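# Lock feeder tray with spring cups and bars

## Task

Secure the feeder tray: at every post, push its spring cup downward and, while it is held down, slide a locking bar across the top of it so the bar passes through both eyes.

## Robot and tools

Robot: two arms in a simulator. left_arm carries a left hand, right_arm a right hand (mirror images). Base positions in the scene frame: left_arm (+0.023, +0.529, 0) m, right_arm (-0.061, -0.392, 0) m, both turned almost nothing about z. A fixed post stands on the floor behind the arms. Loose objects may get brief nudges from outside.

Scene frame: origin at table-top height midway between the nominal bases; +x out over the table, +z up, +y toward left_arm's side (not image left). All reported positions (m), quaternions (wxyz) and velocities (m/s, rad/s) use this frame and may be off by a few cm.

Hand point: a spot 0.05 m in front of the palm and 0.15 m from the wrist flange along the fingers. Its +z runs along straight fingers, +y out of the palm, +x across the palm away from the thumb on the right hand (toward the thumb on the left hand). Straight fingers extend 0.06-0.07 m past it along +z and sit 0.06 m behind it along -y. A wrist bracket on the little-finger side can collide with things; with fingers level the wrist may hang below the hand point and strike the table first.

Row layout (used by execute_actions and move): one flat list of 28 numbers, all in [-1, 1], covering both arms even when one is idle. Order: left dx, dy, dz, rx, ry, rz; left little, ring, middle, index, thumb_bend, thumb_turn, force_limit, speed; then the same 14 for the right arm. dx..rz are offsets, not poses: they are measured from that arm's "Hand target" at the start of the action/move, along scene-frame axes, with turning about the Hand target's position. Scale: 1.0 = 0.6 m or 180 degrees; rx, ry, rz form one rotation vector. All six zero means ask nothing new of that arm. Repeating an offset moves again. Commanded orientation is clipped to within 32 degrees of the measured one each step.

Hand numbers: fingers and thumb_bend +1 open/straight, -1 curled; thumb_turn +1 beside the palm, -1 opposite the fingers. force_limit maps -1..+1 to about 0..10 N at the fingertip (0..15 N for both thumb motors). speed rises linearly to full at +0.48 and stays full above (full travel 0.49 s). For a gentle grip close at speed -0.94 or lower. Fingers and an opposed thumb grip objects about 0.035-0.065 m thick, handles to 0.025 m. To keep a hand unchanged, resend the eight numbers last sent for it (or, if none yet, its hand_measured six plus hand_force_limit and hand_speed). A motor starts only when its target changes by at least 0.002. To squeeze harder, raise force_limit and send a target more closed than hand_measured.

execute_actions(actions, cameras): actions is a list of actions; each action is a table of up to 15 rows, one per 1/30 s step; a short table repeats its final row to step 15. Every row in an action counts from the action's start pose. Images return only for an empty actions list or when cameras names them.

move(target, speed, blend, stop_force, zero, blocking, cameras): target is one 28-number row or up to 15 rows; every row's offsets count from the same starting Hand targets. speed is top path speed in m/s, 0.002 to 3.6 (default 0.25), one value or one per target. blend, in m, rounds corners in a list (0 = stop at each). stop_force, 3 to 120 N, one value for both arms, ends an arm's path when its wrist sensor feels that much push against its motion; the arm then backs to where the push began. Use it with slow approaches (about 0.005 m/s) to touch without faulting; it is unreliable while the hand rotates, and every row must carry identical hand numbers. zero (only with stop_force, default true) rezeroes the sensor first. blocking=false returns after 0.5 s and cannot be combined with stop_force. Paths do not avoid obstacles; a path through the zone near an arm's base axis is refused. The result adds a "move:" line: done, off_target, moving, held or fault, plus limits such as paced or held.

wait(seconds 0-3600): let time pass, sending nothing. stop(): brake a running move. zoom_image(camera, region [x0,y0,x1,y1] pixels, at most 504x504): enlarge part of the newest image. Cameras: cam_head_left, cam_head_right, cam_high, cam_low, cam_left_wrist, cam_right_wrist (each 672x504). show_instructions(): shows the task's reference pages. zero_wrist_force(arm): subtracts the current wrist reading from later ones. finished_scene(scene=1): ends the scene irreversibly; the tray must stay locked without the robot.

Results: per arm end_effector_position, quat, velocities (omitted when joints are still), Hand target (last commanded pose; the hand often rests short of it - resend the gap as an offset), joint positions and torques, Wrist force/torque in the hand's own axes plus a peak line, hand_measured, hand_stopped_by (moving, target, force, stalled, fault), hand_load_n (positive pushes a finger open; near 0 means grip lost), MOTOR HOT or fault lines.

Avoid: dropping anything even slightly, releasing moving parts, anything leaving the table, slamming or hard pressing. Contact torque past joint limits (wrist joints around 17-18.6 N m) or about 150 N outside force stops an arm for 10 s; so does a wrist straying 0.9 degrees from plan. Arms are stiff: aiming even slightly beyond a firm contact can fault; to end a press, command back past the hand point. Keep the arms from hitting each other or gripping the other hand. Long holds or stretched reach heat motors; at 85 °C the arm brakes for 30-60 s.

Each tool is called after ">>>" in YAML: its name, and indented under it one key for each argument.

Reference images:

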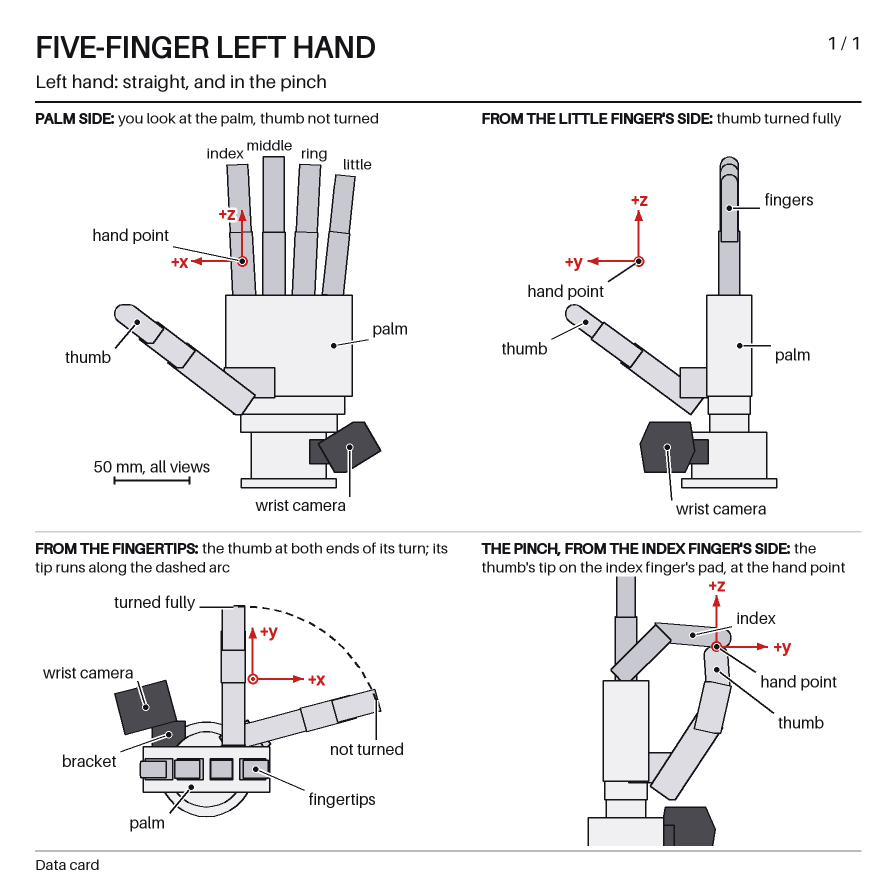

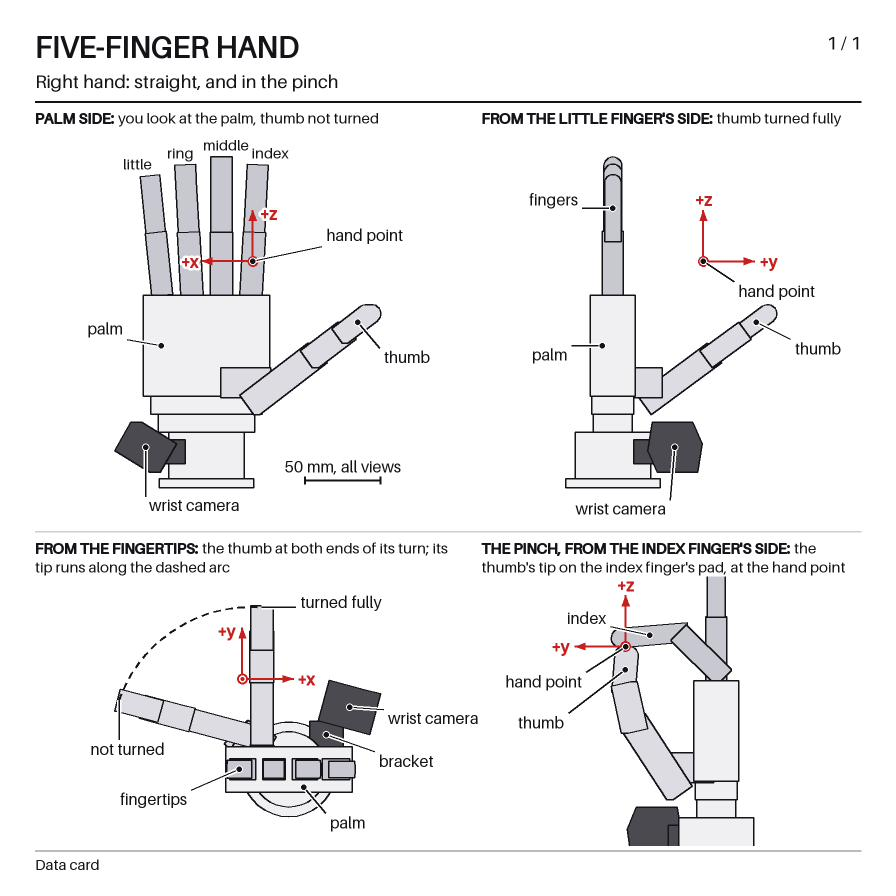

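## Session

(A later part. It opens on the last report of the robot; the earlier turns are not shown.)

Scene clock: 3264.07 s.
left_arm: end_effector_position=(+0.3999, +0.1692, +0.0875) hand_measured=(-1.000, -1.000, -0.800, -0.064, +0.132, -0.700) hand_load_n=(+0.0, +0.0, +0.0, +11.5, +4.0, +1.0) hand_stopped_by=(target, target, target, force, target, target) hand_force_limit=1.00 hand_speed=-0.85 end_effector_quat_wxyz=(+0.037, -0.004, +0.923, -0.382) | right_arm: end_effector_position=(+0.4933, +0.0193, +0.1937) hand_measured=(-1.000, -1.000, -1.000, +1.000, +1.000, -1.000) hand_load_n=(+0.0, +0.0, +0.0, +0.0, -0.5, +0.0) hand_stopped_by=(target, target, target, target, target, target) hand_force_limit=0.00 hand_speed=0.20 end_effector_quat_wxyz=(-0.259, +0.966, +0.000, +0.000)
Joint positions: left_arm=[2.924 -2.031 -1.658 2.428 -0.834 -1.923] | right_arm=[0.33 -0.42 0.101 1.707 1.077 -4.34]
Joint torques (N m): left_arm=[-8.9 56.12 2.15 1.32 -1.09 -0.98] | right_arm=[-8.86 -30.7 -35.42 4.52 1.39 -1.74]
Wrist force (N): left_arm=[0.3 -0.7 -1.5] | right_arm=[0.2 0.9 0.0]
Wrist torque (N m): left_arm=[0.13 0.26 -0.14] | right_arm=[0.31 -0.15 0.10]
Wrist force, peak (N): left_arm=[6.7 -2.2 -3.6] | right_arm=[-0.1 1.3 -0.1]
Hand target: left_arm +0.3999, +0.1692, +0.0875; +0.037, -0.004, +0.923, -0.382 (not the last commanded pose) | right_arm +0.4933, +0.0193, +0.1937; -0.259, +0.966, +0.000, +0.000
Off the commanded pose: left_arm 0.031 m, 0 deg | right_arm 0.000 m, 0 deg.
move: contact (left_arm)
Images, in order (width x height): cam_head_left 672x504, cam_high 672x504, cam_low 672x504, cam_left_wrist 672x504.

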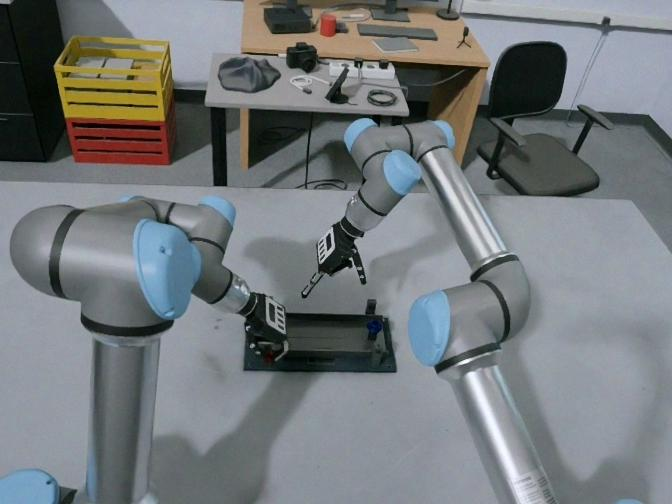

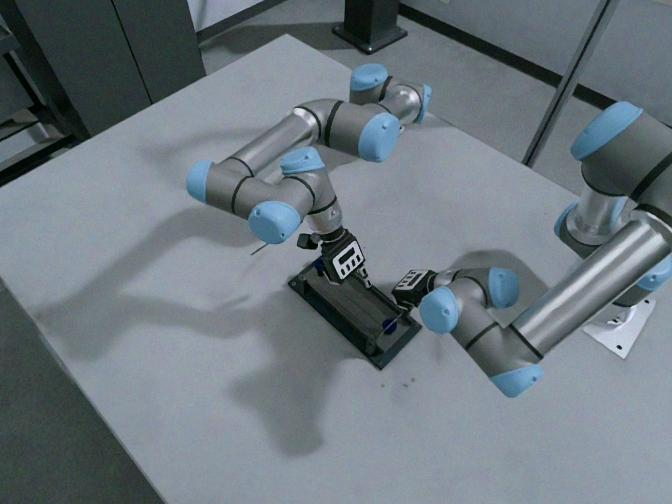

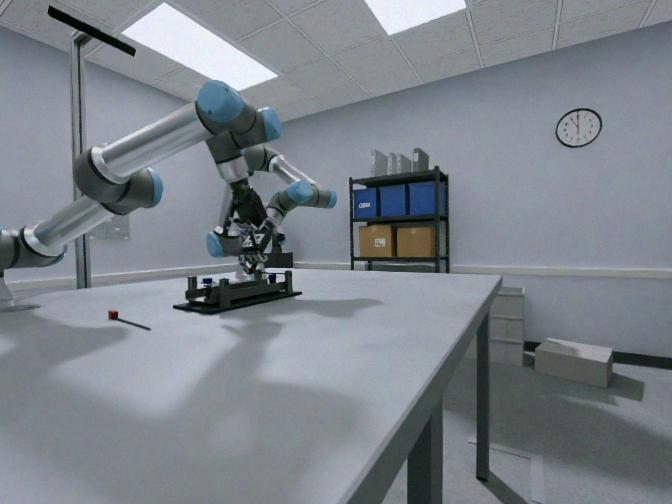

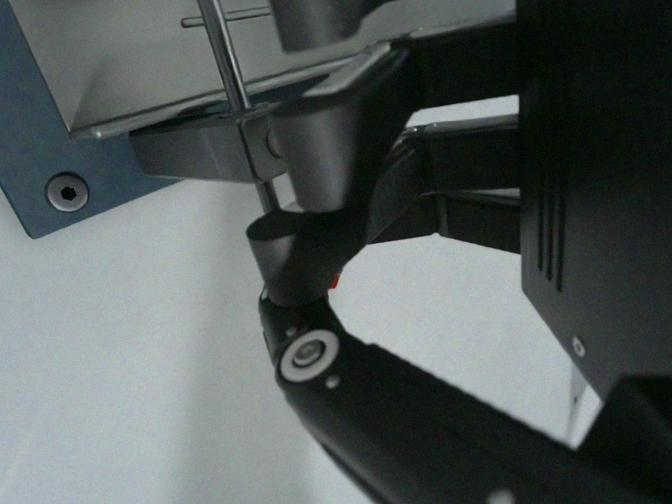

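>>> move:
  target:
    - [0,0,0,0,0,0,-1,-1,-0.8,0.5,0.2,-0.7,0.2,-0.7,0,0,0,0,0,0,-1,-1,-1,1,1,-1,0,0.2]
    - [0,-0.04,0.1,0,0,0,-1,-1,-0.8,0.5,0.2,-0.7,0.2,-0.7,0,0,0,0,0,0,-1,-1,-1,1,1,-1,0,0.2]
  speed: 0.06
  cameras: ["cam_left_wrist","cam_low","cam_high","cam_head_left"]

>>> zoom_image:
  camera: "cam_low"
  region: [240, 255, 310, 300]

>>> zoom_image:
  camera: "cam_high"
  region: [360, 270, 440, 350]

Scene clock: 3303.73 s.
left_arm: end_effector_position=(+0.3999, +0.1453, +0.1473) hand_measured=(-1.000, -1.000, -0.800, +0.500, +0.200, -0.700) hand_load_n=(+0.0, +0.0, +0.0, +0.0, +0.0, +0.0) hand_stopped_by=(target, target, target, target, target, target) hand_force_limit=0.20 hand_speed=-0.70 end_effector_quat_wxyz=(+0.037, -0.004, +0.923, -0.382) | right_arm: end_effector_position=(+0.4933, +0.0193, +0.1937) hand_measured=(-1.000, -1.000, -1.000, +1.000, +1.000, -1.000) hand_load_n=(+0.0, +0.0, +0.0, +0.0, +0.0, +0.0) hand_stopped_by=(target, target, target, target, target, target) hand_force_limit=0.00 hand_speed=0.20 end_effector_quat_wxyz=(-0.259, +0.966, +0.000, +0.000)
Joint positions: left_arm=[2.87 -1.988 -1.541 2.313 -0.851 -1.99] | right_arm=[0.33 -0.42 0.101 1.707 1.077 -4.34]
Joint torques (N m): left_arm=[-10.39 55.44 32.19 -5.14 -0.87 -1.03] | right_arm=[-8.57 -31.11 -35.51 4.61 1.25 -1.76]
Wrist force (N): left_arm=[-1.6 0.0 -1.4] | right_arm=[0.0 0.9 -0.1]
Wrist torque (N m): left_arm=[0.07 0.19 -0.05] | right_arm=[0.31 -0.10 0.08]
Wrist force, peak (N): left_arm=[0.0 0.0 -4.0] | right_arm=[-0.2 1.3 -0.3]
Hand target: left_arm +0.3999, +0.1452, +0.1475; +0.037, -0.004, +0.923, -0.382 | right_arm +0.4933, +0.0193, +0.1937; -0.259, +0.966, +0.000, +0.000
Off the commanded pose: left_arm 0.000 m, 0 deg | right_arm 0.000 m, 0 deg.
move: done
Images, in order (width x height): cam_head_left 672x504, cam_high 672x504, cam_low 672x504, cam_left_wrist 672x504.

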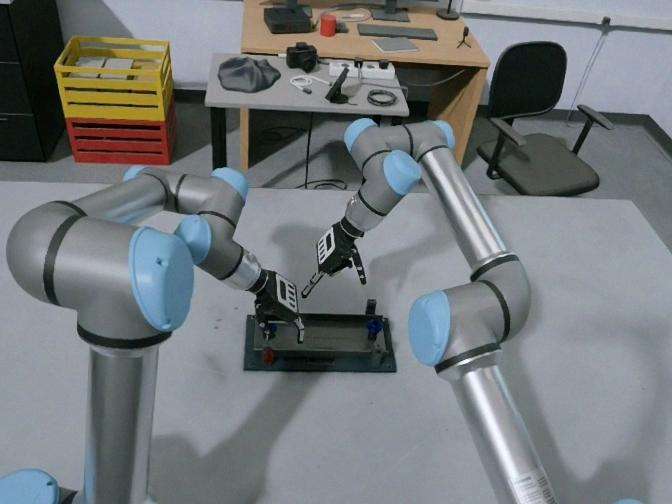

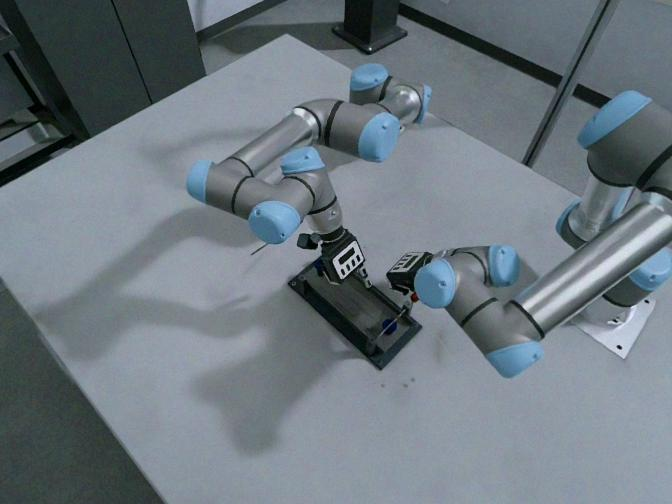

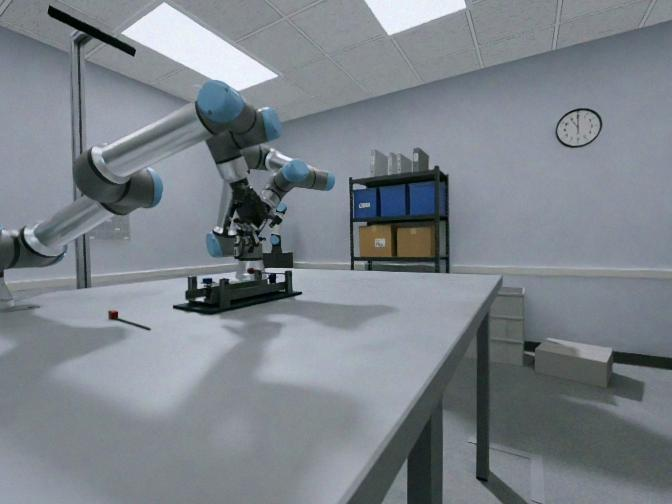

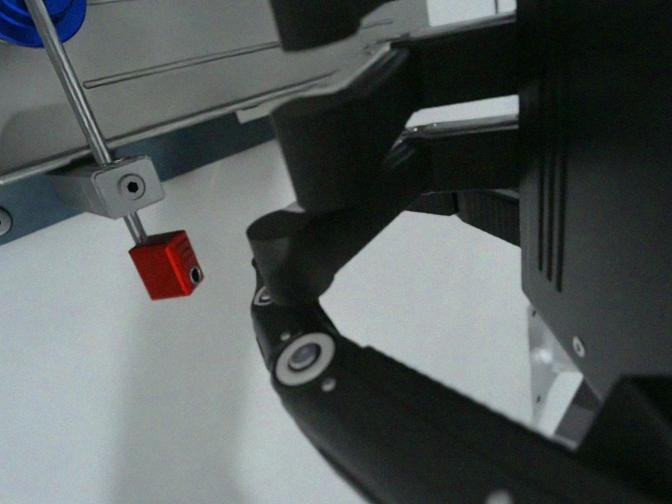

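Scaled by 7.200 from the camera's image (finer frame: 960x720).

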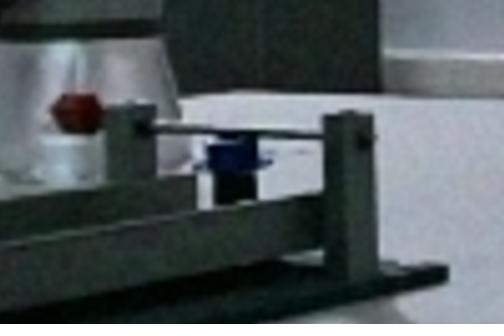

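Scaled by 6.300 from the camera's image (finer frame: 960x720).

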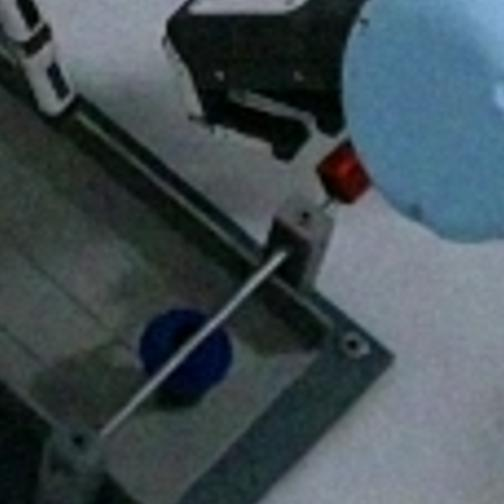

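>>> move:
  target:
    - [-0.215,0,0.01,0,0,0,-1,-1,-0.8,0.5,0.2,-0.7,0.2,0.2,0,0,0,0,0,0,-1,-1,-1,1,1,-1,0,0.2]
    - [-0.215,0,0.01,0,0,0,-1,-1,-0.8,0.5,1,1,0.2,0.2,0,0,0,0,0,0,-1,-1,-1,1,1,-1,0,0.2]
    - [-0.215,0.0345,-0.169,0,0,0,-1,-1,-1,-1,1,1,0.2,0.2,0,0,0,0,0,0,-1,-1,-1,1,1,-1,0,0.2]
  speed: 0.12
  cameras: ["cam_left_wrist","cam_low","cam_high","cam_head_left"]

>>> zoom_image:
  camera: "cam_low"
  region: [210, 240, 310, 300]

>>> zoom_image:
  camera: "cam_high"
  region: [380, 240, 480, 340]

Scene clock: 3335.53 s.
left_arm: end_effector_position=(+0.2709, +0.1659, +0.0461) hand_measured=(-1.000, -1.000, -1.000, -1.000, +1.000, +1.000) hand_load_n=(+0.0, +0.0, +0.0, +0.0, +0.0, +0.0) hand_stopped_by=(target, target, target, target, target, target) hand_force_limit=0.20 hand_speed=0.20 end_effector_quat_wxyz=(+0.037, -0.004, +0.923, -0.382) | right_arm: end_effector_position=(+0.4933, +0.0193, +0.1937) hand_measured=(-1.000, -1.000, -1.000, +1.000, +1.000, -1.000) hand_load_n=(+0.0, +0.0, +0.0, +0.0, +0.0, +0.0) hand_stopped_by=(target, target, target, target, target, target) hand_force_limit=0.00 hand_speed=0.20 end_effector_quat_wxyz=(-0.259, +0.966, +0.000, +0.000)
Joint positions: left_arm=[2.822 -1.86 -2.022 2.704 -0.869 -2.05] | right_arm=[0.33 -0.42 0.101 1.707 1.077 -4.34]
Joint torques (N m): left_arm=[9.92 8.36 0.31 0.99 2.8 1.53] | right_arm=[-8.38 -31.14 -35.34 4.51 1.22 -1.53]
Wrist force (N): left_arm=[-1.8 0.0 -1.6] | right_arm=[-0.1 0.9 0.1]
Wrist torque (N m): left_arm=[0.09 0.21 -0.13] | right_arm=[0.30 -0.10 0.07]
Wrist force, peak (N): left_arm=[-2.5 0.0 -1.7] | right_arm=[-0.1 1.4 -0.3]
Hand target: left_arm +0.2709, +0.1659, +0.0461; +0.037, -0.004, +0.923, -0.382 | right_arm +0.4933, +0.0193, +0.1937; -0.259, +0.966, +0.000, +0.000
Off the commanded pose: left_arm 0.000 m, 0 deg | right_arm 0.000 m, 0 deg.
move: done
Images, in order (width x height): cam_head_left 672x504, cam_high 672x504, cam_low 672x504, cam_left_wrist 672x504.

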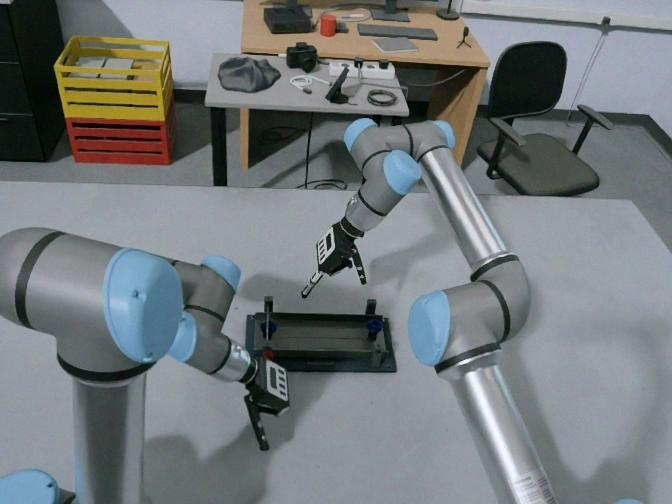

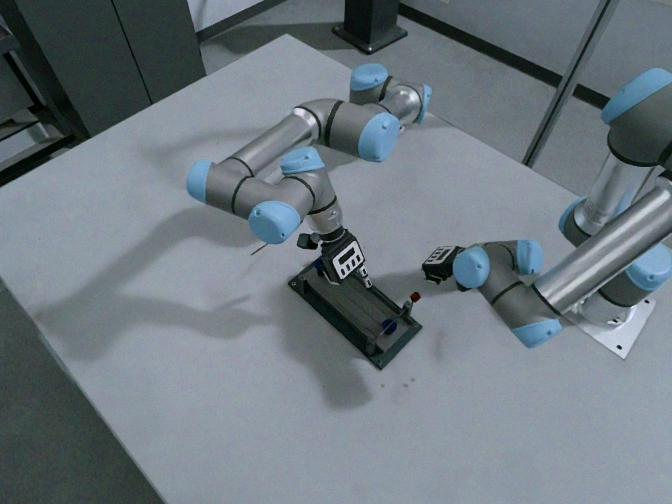

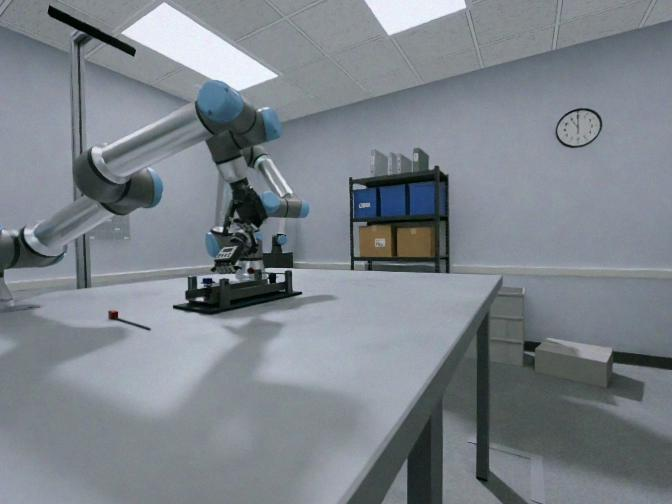

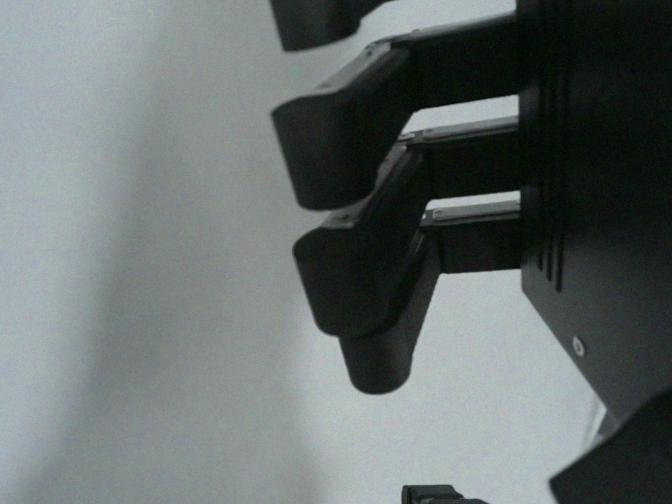

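Scaled by 5.040 from the camera's image (finer frame: 960x720).

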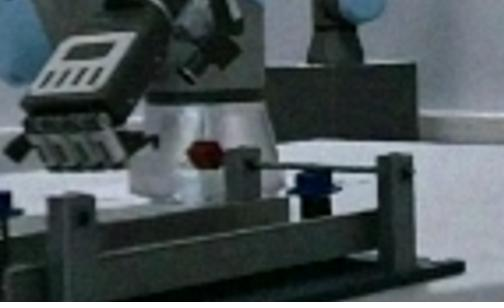

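Scaled by 5.040 from the camera's image (finer frame: 960x720).

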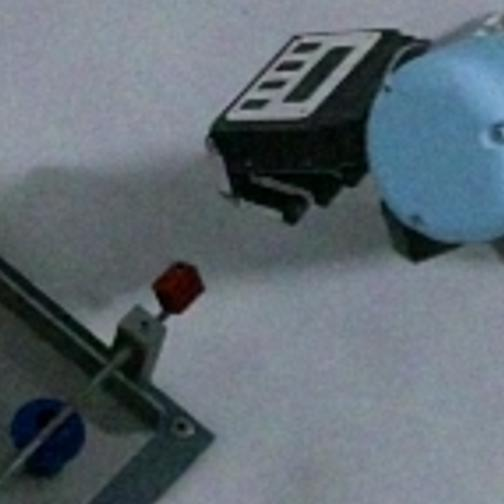

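>>> move:
  target: [0.125,0,0,0,0,0,-1,-1,-1,-1,1,1,0.2,0.2,0,0,0,0,0,0,-1,-1,-1,1,1,-1,0,0.2]
  speed: 0.01
  stop_force: 14
  cameras: ["cam_left_wrist","cam_low","cam_high","cam_head_left"]

>>> zoom_image:
  camera: "cam_low"
  region: [230, 250, 310, 300]

>>> zoom_image:
  camera: "cam_high"
  region: [350, 260, 450, 360]

Scene clock: 3360.97 s.
left_arm: end_effector_position=(+0.3281, +0.1659, +0.0461) hand_measured=(-1.000, -1.000, -1.000, -1.000, +1.000, +1.000) hand_load_n=(+0.5, +0.0, +0.0, +0.0, -0.5, +0.0) hand_stopped_by=(target, target, target, target, target, target) hand_force_limit=0.20 hand_speed=0.20 end_effector_quat_wxyz=(+0.037, -0.004, +0.923, -0.382) | right_arm: end_effector_position=(+0.4933, +0.0193, +0.1937) hand_measured=(-1.000, -1.000, -1.000, +1.000, +1.000, -1.000) hand_load_n=(+0.0, +0.0, +0.0, +0.0, +0.0, +0.0) hand_stopped_by=(target, target, target, target, target, target) hand_force_limit=0.00 hand_speed=0.20 end_effector_quat_wxyz=(-0.259, +0.966, +0.000, +0.000)
Joint positions: left_arm=[2.871 -1.961 -1.885 2.629 -0.851 -1.989] | right_arm=[0.33 -0.42 0.101 1.707 1.077 -4.34]
Joint torques (N m): left_arm=[-7.63 52.46 3.69 1.68 -1.43 -0.99] | right_arm=[-8.56 -31.31 -34.71 4.52 1.24 -1.32]
Wrist force (N): left_arm=[6.4 1.8 0.4] | right_arm=[0.1 0.9 0.0]
Wrist torque (N m): left_arm=[0.17 0.10 -0.04] | right_arm=[0.30 -0.13 0.08]
Wrist force, peak (N): left_arm=[12.9 1.5 0.3] | right_arm=[-0.4 1.4 -0.5]
Hand target: left_arm +0.3281, +0.1659, +0.0461; +0.037, -0.004, +0.923, -0.382 (not the last commanded pose) | right_arm +0.4933, +0.0193, +0.1937; -0.259, +0.966, +0.000, +0.000
Off the commanded pose: left_arm 0.018 m, 0 deg | right_arm 0.000 m, 0 deg.
move: contact (left_arm)
Images, in order (width x height): cam_head_left 672x504, cam_high 672x504, cam_low 672x504, cam_left_wrist 672x504.

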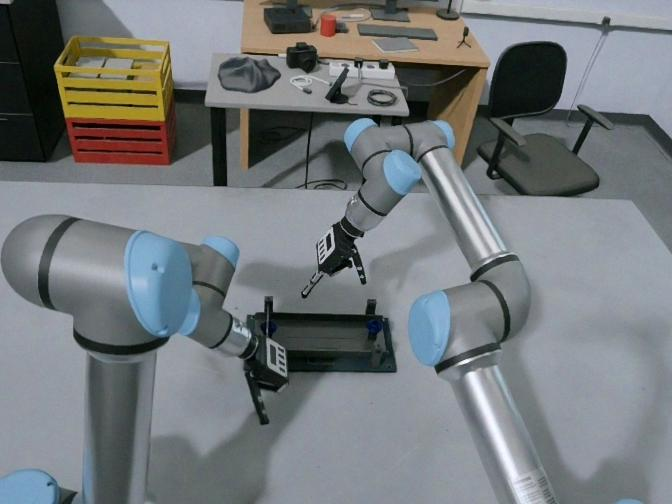

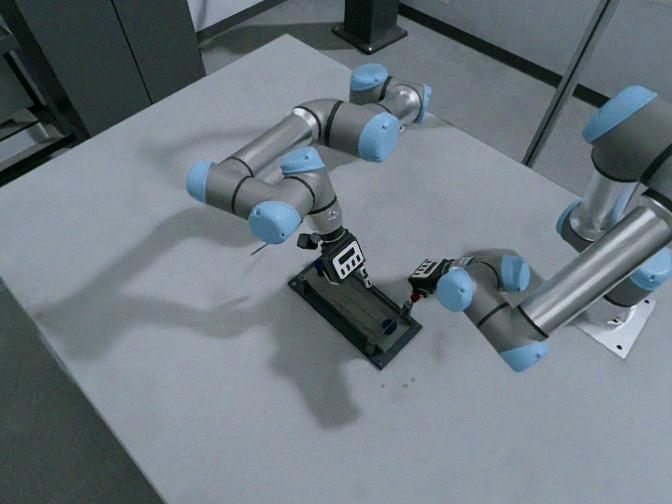

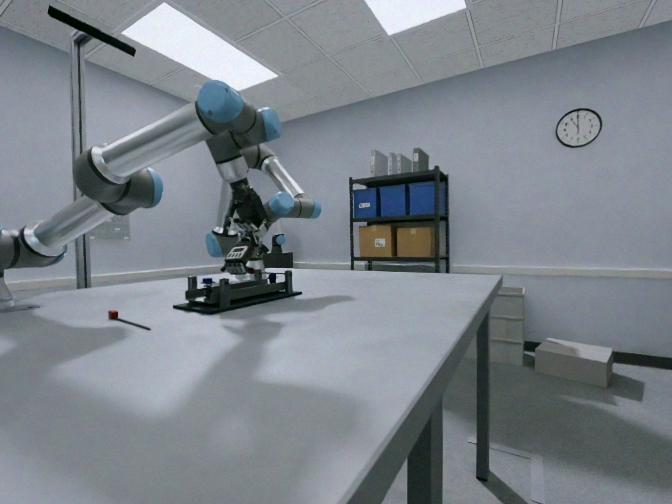

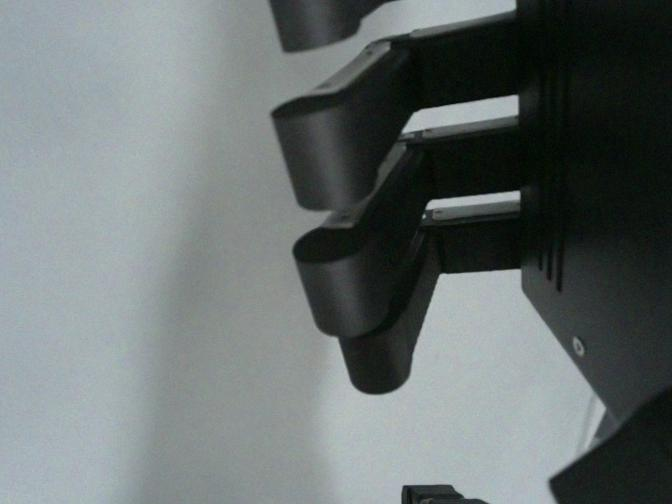

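Scaled by 6.300 from the camera's image (finer frame: 960x720).

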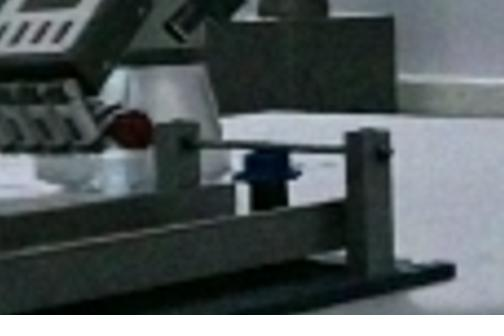

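Scaled by 5.040 from the camera's image (finer frame: 960x720).

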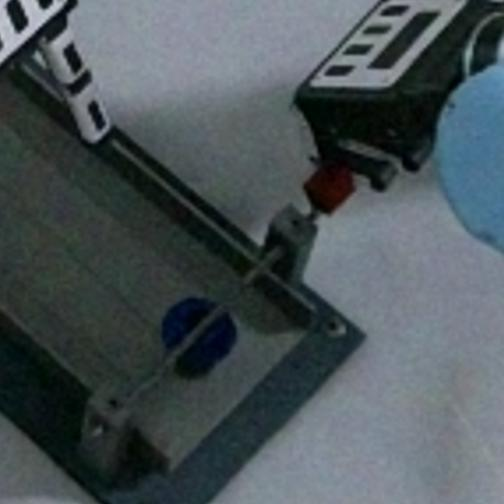

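>>> move:
  target: [-0.004,0,0,0,0,0,-1,-1,-1,-1,1,1,0.2,0.2,-0.01,0.09,-0.127,0,0,0,-1,-1,-1,1,1,-1,0,0.2]
  speed: 0.08
  stop_force: 8
  cameras: ["cam_low","cam_high","cam_head_left"]

>>> zoom_image:
  camera: "cam_low"
  region: [240, 250, 300, 295]

>>> zoom_image:
  camera: "cam_high"
  region: [350, 280, 420, 350]

>>> zoom_image:
  camera: "cam_head_left"
  region: [235, 285, 305, 355]

Scene clock: 3375.93 s.
left_arm: end_effector_position=(+0.3257, +0.1659, +0.0461) hand_measured=(-1.000, -1.000, -1.000, -1.000, +1.000, +1.000) hand_load_n=(+0.0, +0.0, +0.0, +0.0, +0.0, +0.0) hand_stopped_by=(target, target, target, target, target, target) hand_force_limit=0.20 hand_speed=0.20 end_effector_quat_wxyz=(+0.037, -0.004, +0.923, -0.382) | right_arm: end_effector_position=(+0.4873, +0.0733, +0.1175) hand_measured=(-1.000, -1.000, -1.000, +1.000, +1.000, -1.000) hand_load_n=(+0.0, +0.0, +0.0, +0.0, -0.5, +0.0) hand_stopped_by=(target, target, target, target, target, target) hand_force_limit=0.00 hand_speed=0.20 end_effector_quat_wxyz=(-0.259, +0.966, +0.000, +0.000)
Joint positions: left_arm=[2.869 -1.956 -1.891 2.632 -0.851 -1.991] | right_arm=[0.408 -0.346 0.141 1.552 1.093 -4.254]
Joint torques (N m): left_arm=[-8.42 50.45 3.66 2.18 -1.34 -0.91] | right_arm=[8.31 -32.1 -37.98 4.48 1.66 1.49]
Wrist force (N): left_arm=[5.9 1.5 -1.3] | right_arm=[0.1 0.7 -0.2]
Wrist torque (N m): left_arm=[0.22 0.01 0.04] | right_arm=[0.29 -0.13 -0.07]
Wrist force, peak (N): left_arm=[6.9 2.1 0.4] | right_arm=[0.5 1.8 -0.4]
Hand target: left_arm +0.3257, +0.1659, +0.0461; +0.037, -0.004, +0.923, -0.382 | right_arm +0.4873, +0.0733, +0.1175; -0.259, +0.966, +0.000, +0.000
Off the commanded pose: left_arm 0.000 m, 0 deg | right_arm 0.000 m, 0 deg.
move: done
Images, in order (width x height): cam_head_left 672x504, cam_high 672x504, cam_low 672x504.

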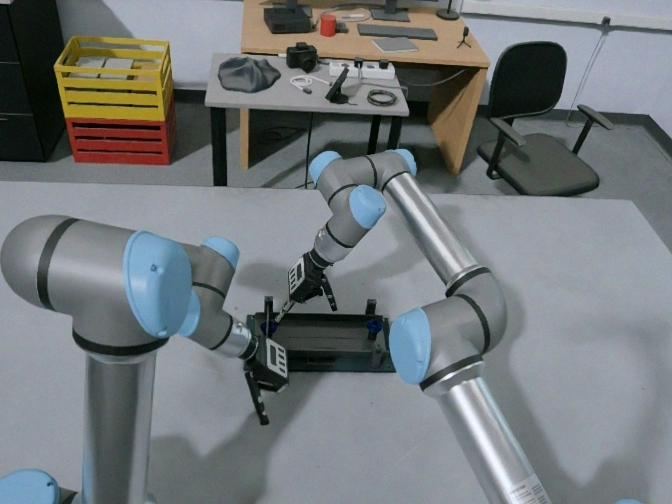

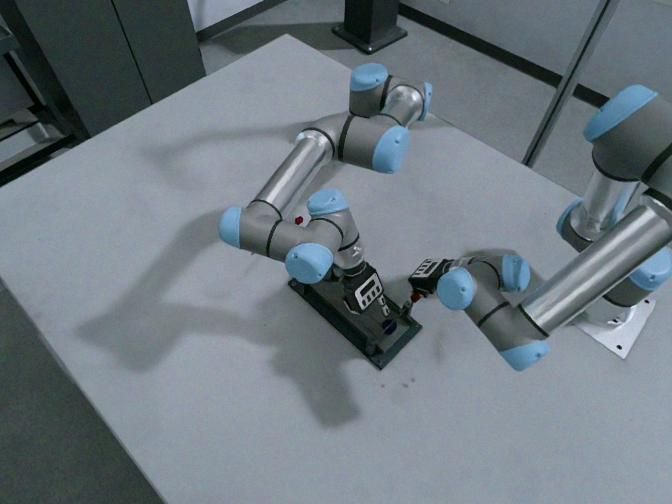

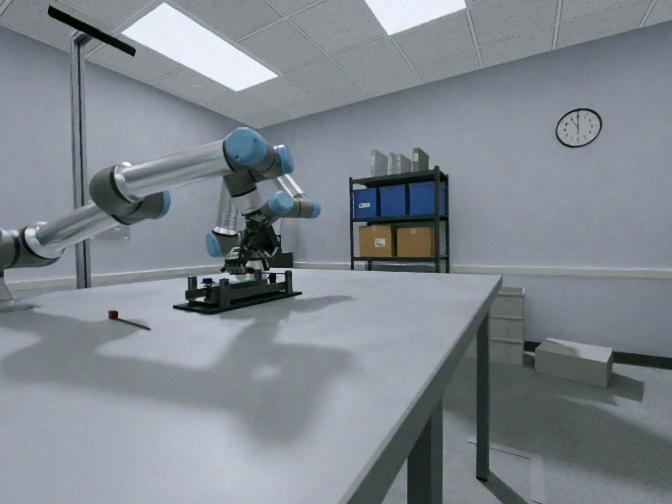

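Scaled by 8.400 from the camera's image (finer frame: 960x720).

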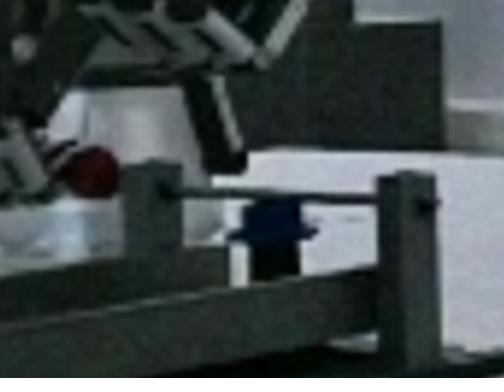

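Scaled by 7.200 from the camera's image (finer frame: 960x720).

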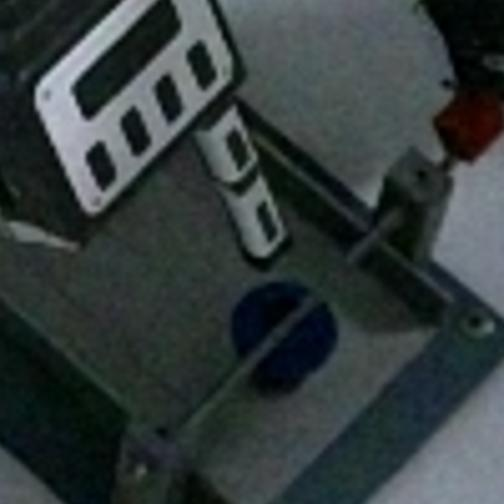

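Scaled by 7.200 from the camera's image (finer frame: 960x720).

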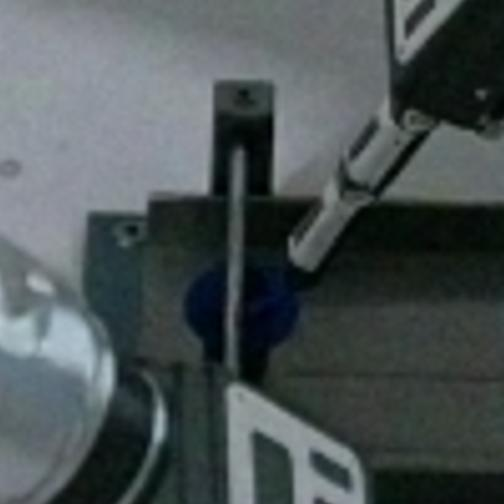

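>>> move:
  target: [0,0,0,0,0,0,-1,-1,-1,-1,1,1,0.2,0.2,0,0.009,-0.032,0,0,0,-1,-1,-1,1,1,-1,0,0.2]
  speed: 0.03
  stop_force: 25
  cameras: ["cam_low","cam_high","cam_head_left"]

>>> zoom_image:
  camera: "cam_low"
  region: [240, 250, 300, 295]

>>> zoom_image:
  camera: "cam_head_left"
  region: [235, 285, 305, 355]

Scene clock: 3385.93 s.
left_arm: end_effector_position=(+0.3257, +0.1659, +0.0461) hand_measured=(-1.000, -1.000, -1.000, -1.000, +1.000, +1.000) hand_load_n=(+0.0, +0.0, +0.0, +0.0, +0.0, +0.0) hand_stopped_by=(target, target, target, target, target, target) hand_force_limit=0.20 hand_speed=0.20 end_effector_quat_wxyz=(+0.037, -0.004, +0.923, -0.382) | right_arm: end_effector_position=(+0.4873, +0.0787, +0.0983) hand_measured=(-1.000, -1.000, -1.000, +1.000, +1.000, -1.000) hand_load_n=(+0.0, +0.0, +0.5, -2.0, +0.0, -0.5) hand_stopped_by=(target, target, target, target, target, target) hand_force_limit=0.00 hand_speed=0.20 end_effector_quat_wxyz=(-0.259, +0.966, +0.000, +0.000)
Joint positions: left_arm=[2.869 -1.956 -1.891 2.632 -0.851 -1.991] | right_arm=[0.415 -0.351 0.2 1.495 1.095 -4.246]
Joint torques (N m): left_arm=[-4.9 48.93 6.56 2.22 -1.29 -0.7] | right_arm=[10.61 -76.9 -2.55 0.2 0.36 1.52]
Wrist force (N): left_arm=[6.8 1.1 -0.7] | right_arm=[-0.2 2.7 -2.0]
Wrist torque (N m): left_arm=[0.15 -0.07 0.10] | right_arm=[0.43 -0.06 -0.07]
Wrist force, peak (N): left_arm=[6.9 1.3 -0.5] | right_arm=[-0.5 2.6 -2.4]
Hand target: left_arm +0.3257, +0.1659, +0.0461; +0.037, -0.004, +0.923, -0.382 | right_arm +0.4873, +0.0787, +0.0983; -0.259, +0.966, +0.000, +0.000
Off the commanded pose: left_arm 0.000 m, 0 deg | right_arm 0.000 m, 0 deg.
move: done
Images, in order (width x height): cam_head_left 672x504, cam_high 672x504, cam_low 672x504.

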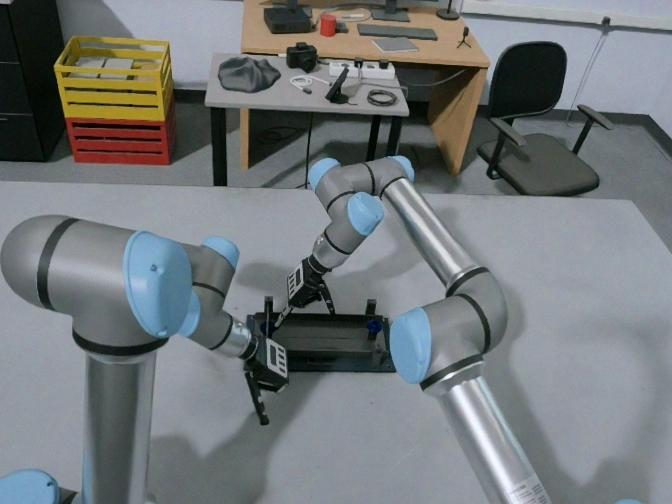

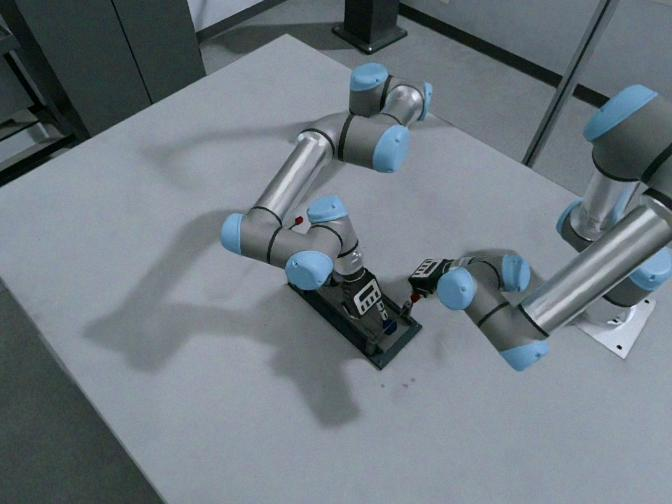

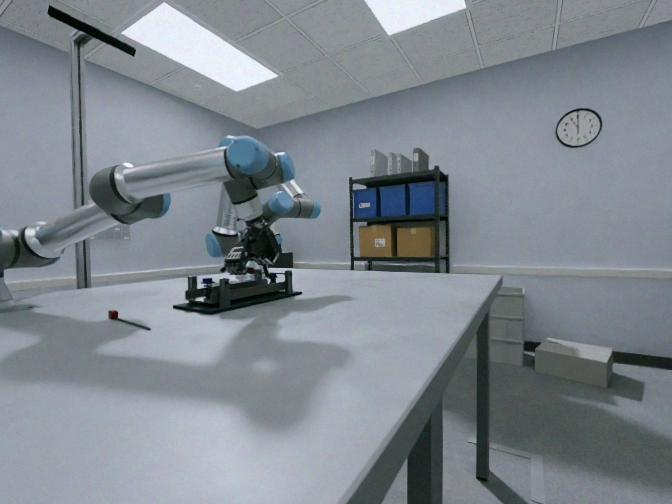

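Scaled by 8.400 from the camera's image (finer frame: 960x720).

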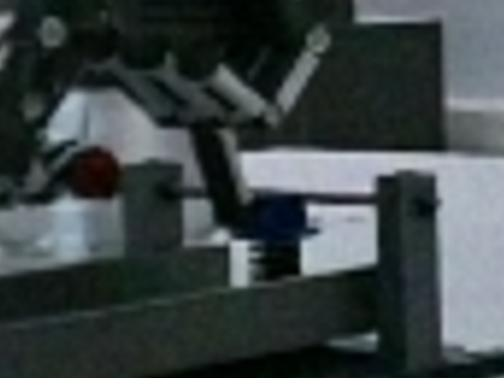

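Scaled by 7.200 from the camera's image (finer frame: 960x720).

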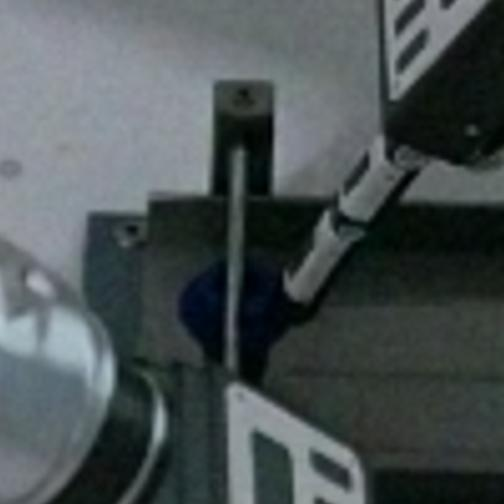

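>>> move:
  target: [0,0,0,0,0,0,-1,-1,-1,-1,1,1,0.2,0.2,0,-0.003,-0.0133,0,0,0,-1,-1,-1,1,1,-1,0,0.2]
  speed: 0.02
  stop_force: 25
  cameras: ["cam_low","cam_high","cam_head_left"]

>>> zoom_image:
  camera: "cam_low"
  region: [240, 250, 300, 295]

>>> zoom_image:
  camera: "cam_head_left"
  region: [245, 295, 295, 345]

Scene clock: 3406.00 s.
left_arm: end_effector_position=(+0.3257, +0.1659, +0.0461) hand_measured=(-1.000, -1.000, -1.000, -1.000, +1.000, +1.000) hand_load_n=(+0.0, +0.0, +0.0, +0.0, +0.0, +0.0) hand_stopped_by=(target, target, target, target, target, target) hand_force_limit=0.20 hand_speed=0.20 end_effector_quat_wxyz=(+0.037, -0.004, +0.923, -0.382) | right_arm: end_effector_position=(+0.4873, +0.0769, +0.0903) hand_measured=(-1.000, -1.000, -1.000, +1.000, +1.000, -1.000) hand_load_n=(+0.0, +0.0, +0.0, +0.0, +0.0, +0.0) hand_stopped_by=(target, target, target, target, target, target) hand_force_limit=0.00 hand_speed=0.20 end_effector_quat_wxyz=(-0.259, +0.966, +0.000, +0.000)
Joint positions: left_arm=[2.869 -1.956 -1.891 2.632 -0.851 -1.991] | right_arm=[0.413 -0.372 0.263 1.454 1.094 -4.249]
Joint torques (N m): left_arm=[5.58 42.86 18.41 -4.87 2.78 -0.24] | right_arm=[-7.02 -66.62 0.23 -0.97 -2.53 -1]
Wrist force (N): left_arm=[-1.9 0.1 -1.4] | right_arm=[-1.4 -1.1 -14.5]
Wrist torque (N m): left_arm=[0.10 0.25 -0.06] | right_arm=[1.02 0.08 -0.19]
Wrist force, peak (N): left_arm=[6.9 1.1 -0.8] | right_arm=[-1.4 -1.0 -14.5]
Hand target: left_arm +0.3257, +0.1659, +0.0461; +0.037, -0.004, +0.923, -0.382 | right_arm +0.4873, +0.0769, +0.0903; -0.259, +0.966, +0.000, +0.000
Off the commanded pose: left_arm 0.000 m, 0 deg | right_arm 0.000 m, 0 deg.
move: done
Images, in order (width x height): cam_head_left 672x504, cam_high 672x504, cam_low 672x504.

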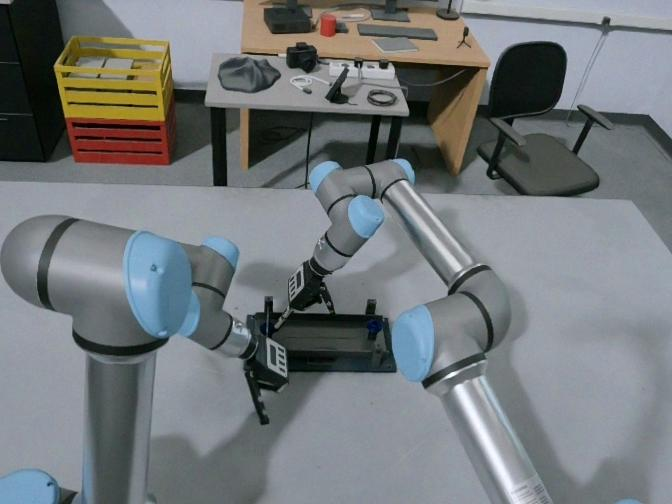

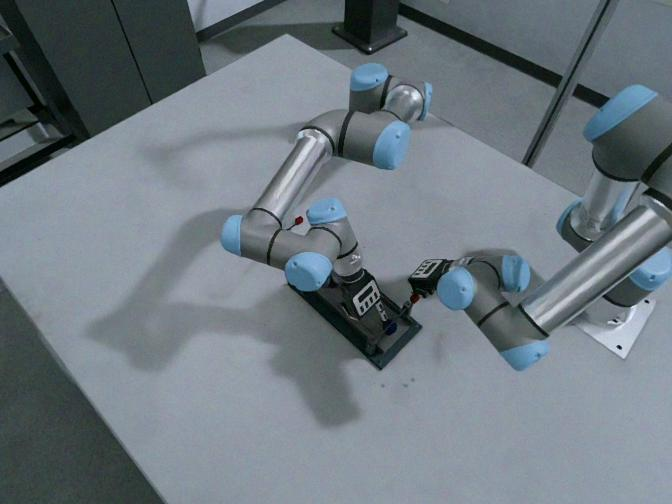

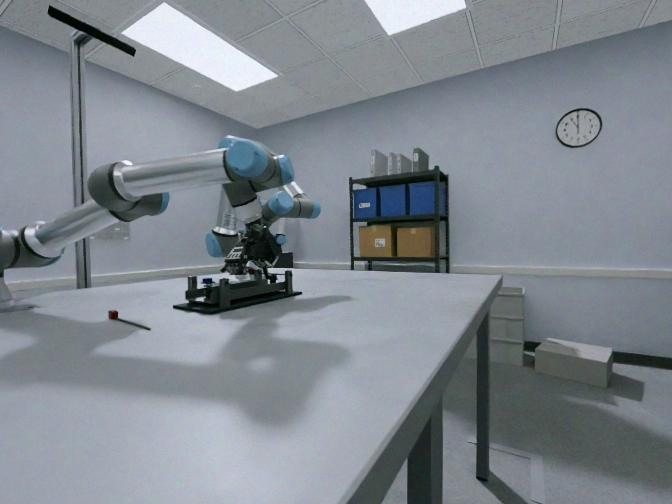

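Scaled by 8.400 from the camera's image (finer frame: 960x720).

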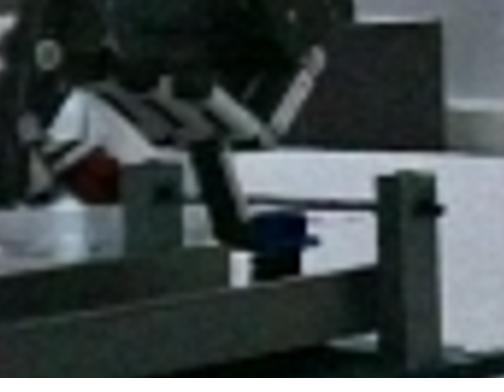

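Scaled by 10.080 from the camera's image (finer frame: 960x720).

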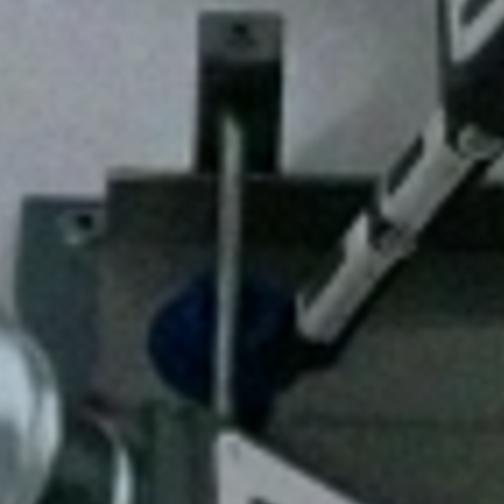

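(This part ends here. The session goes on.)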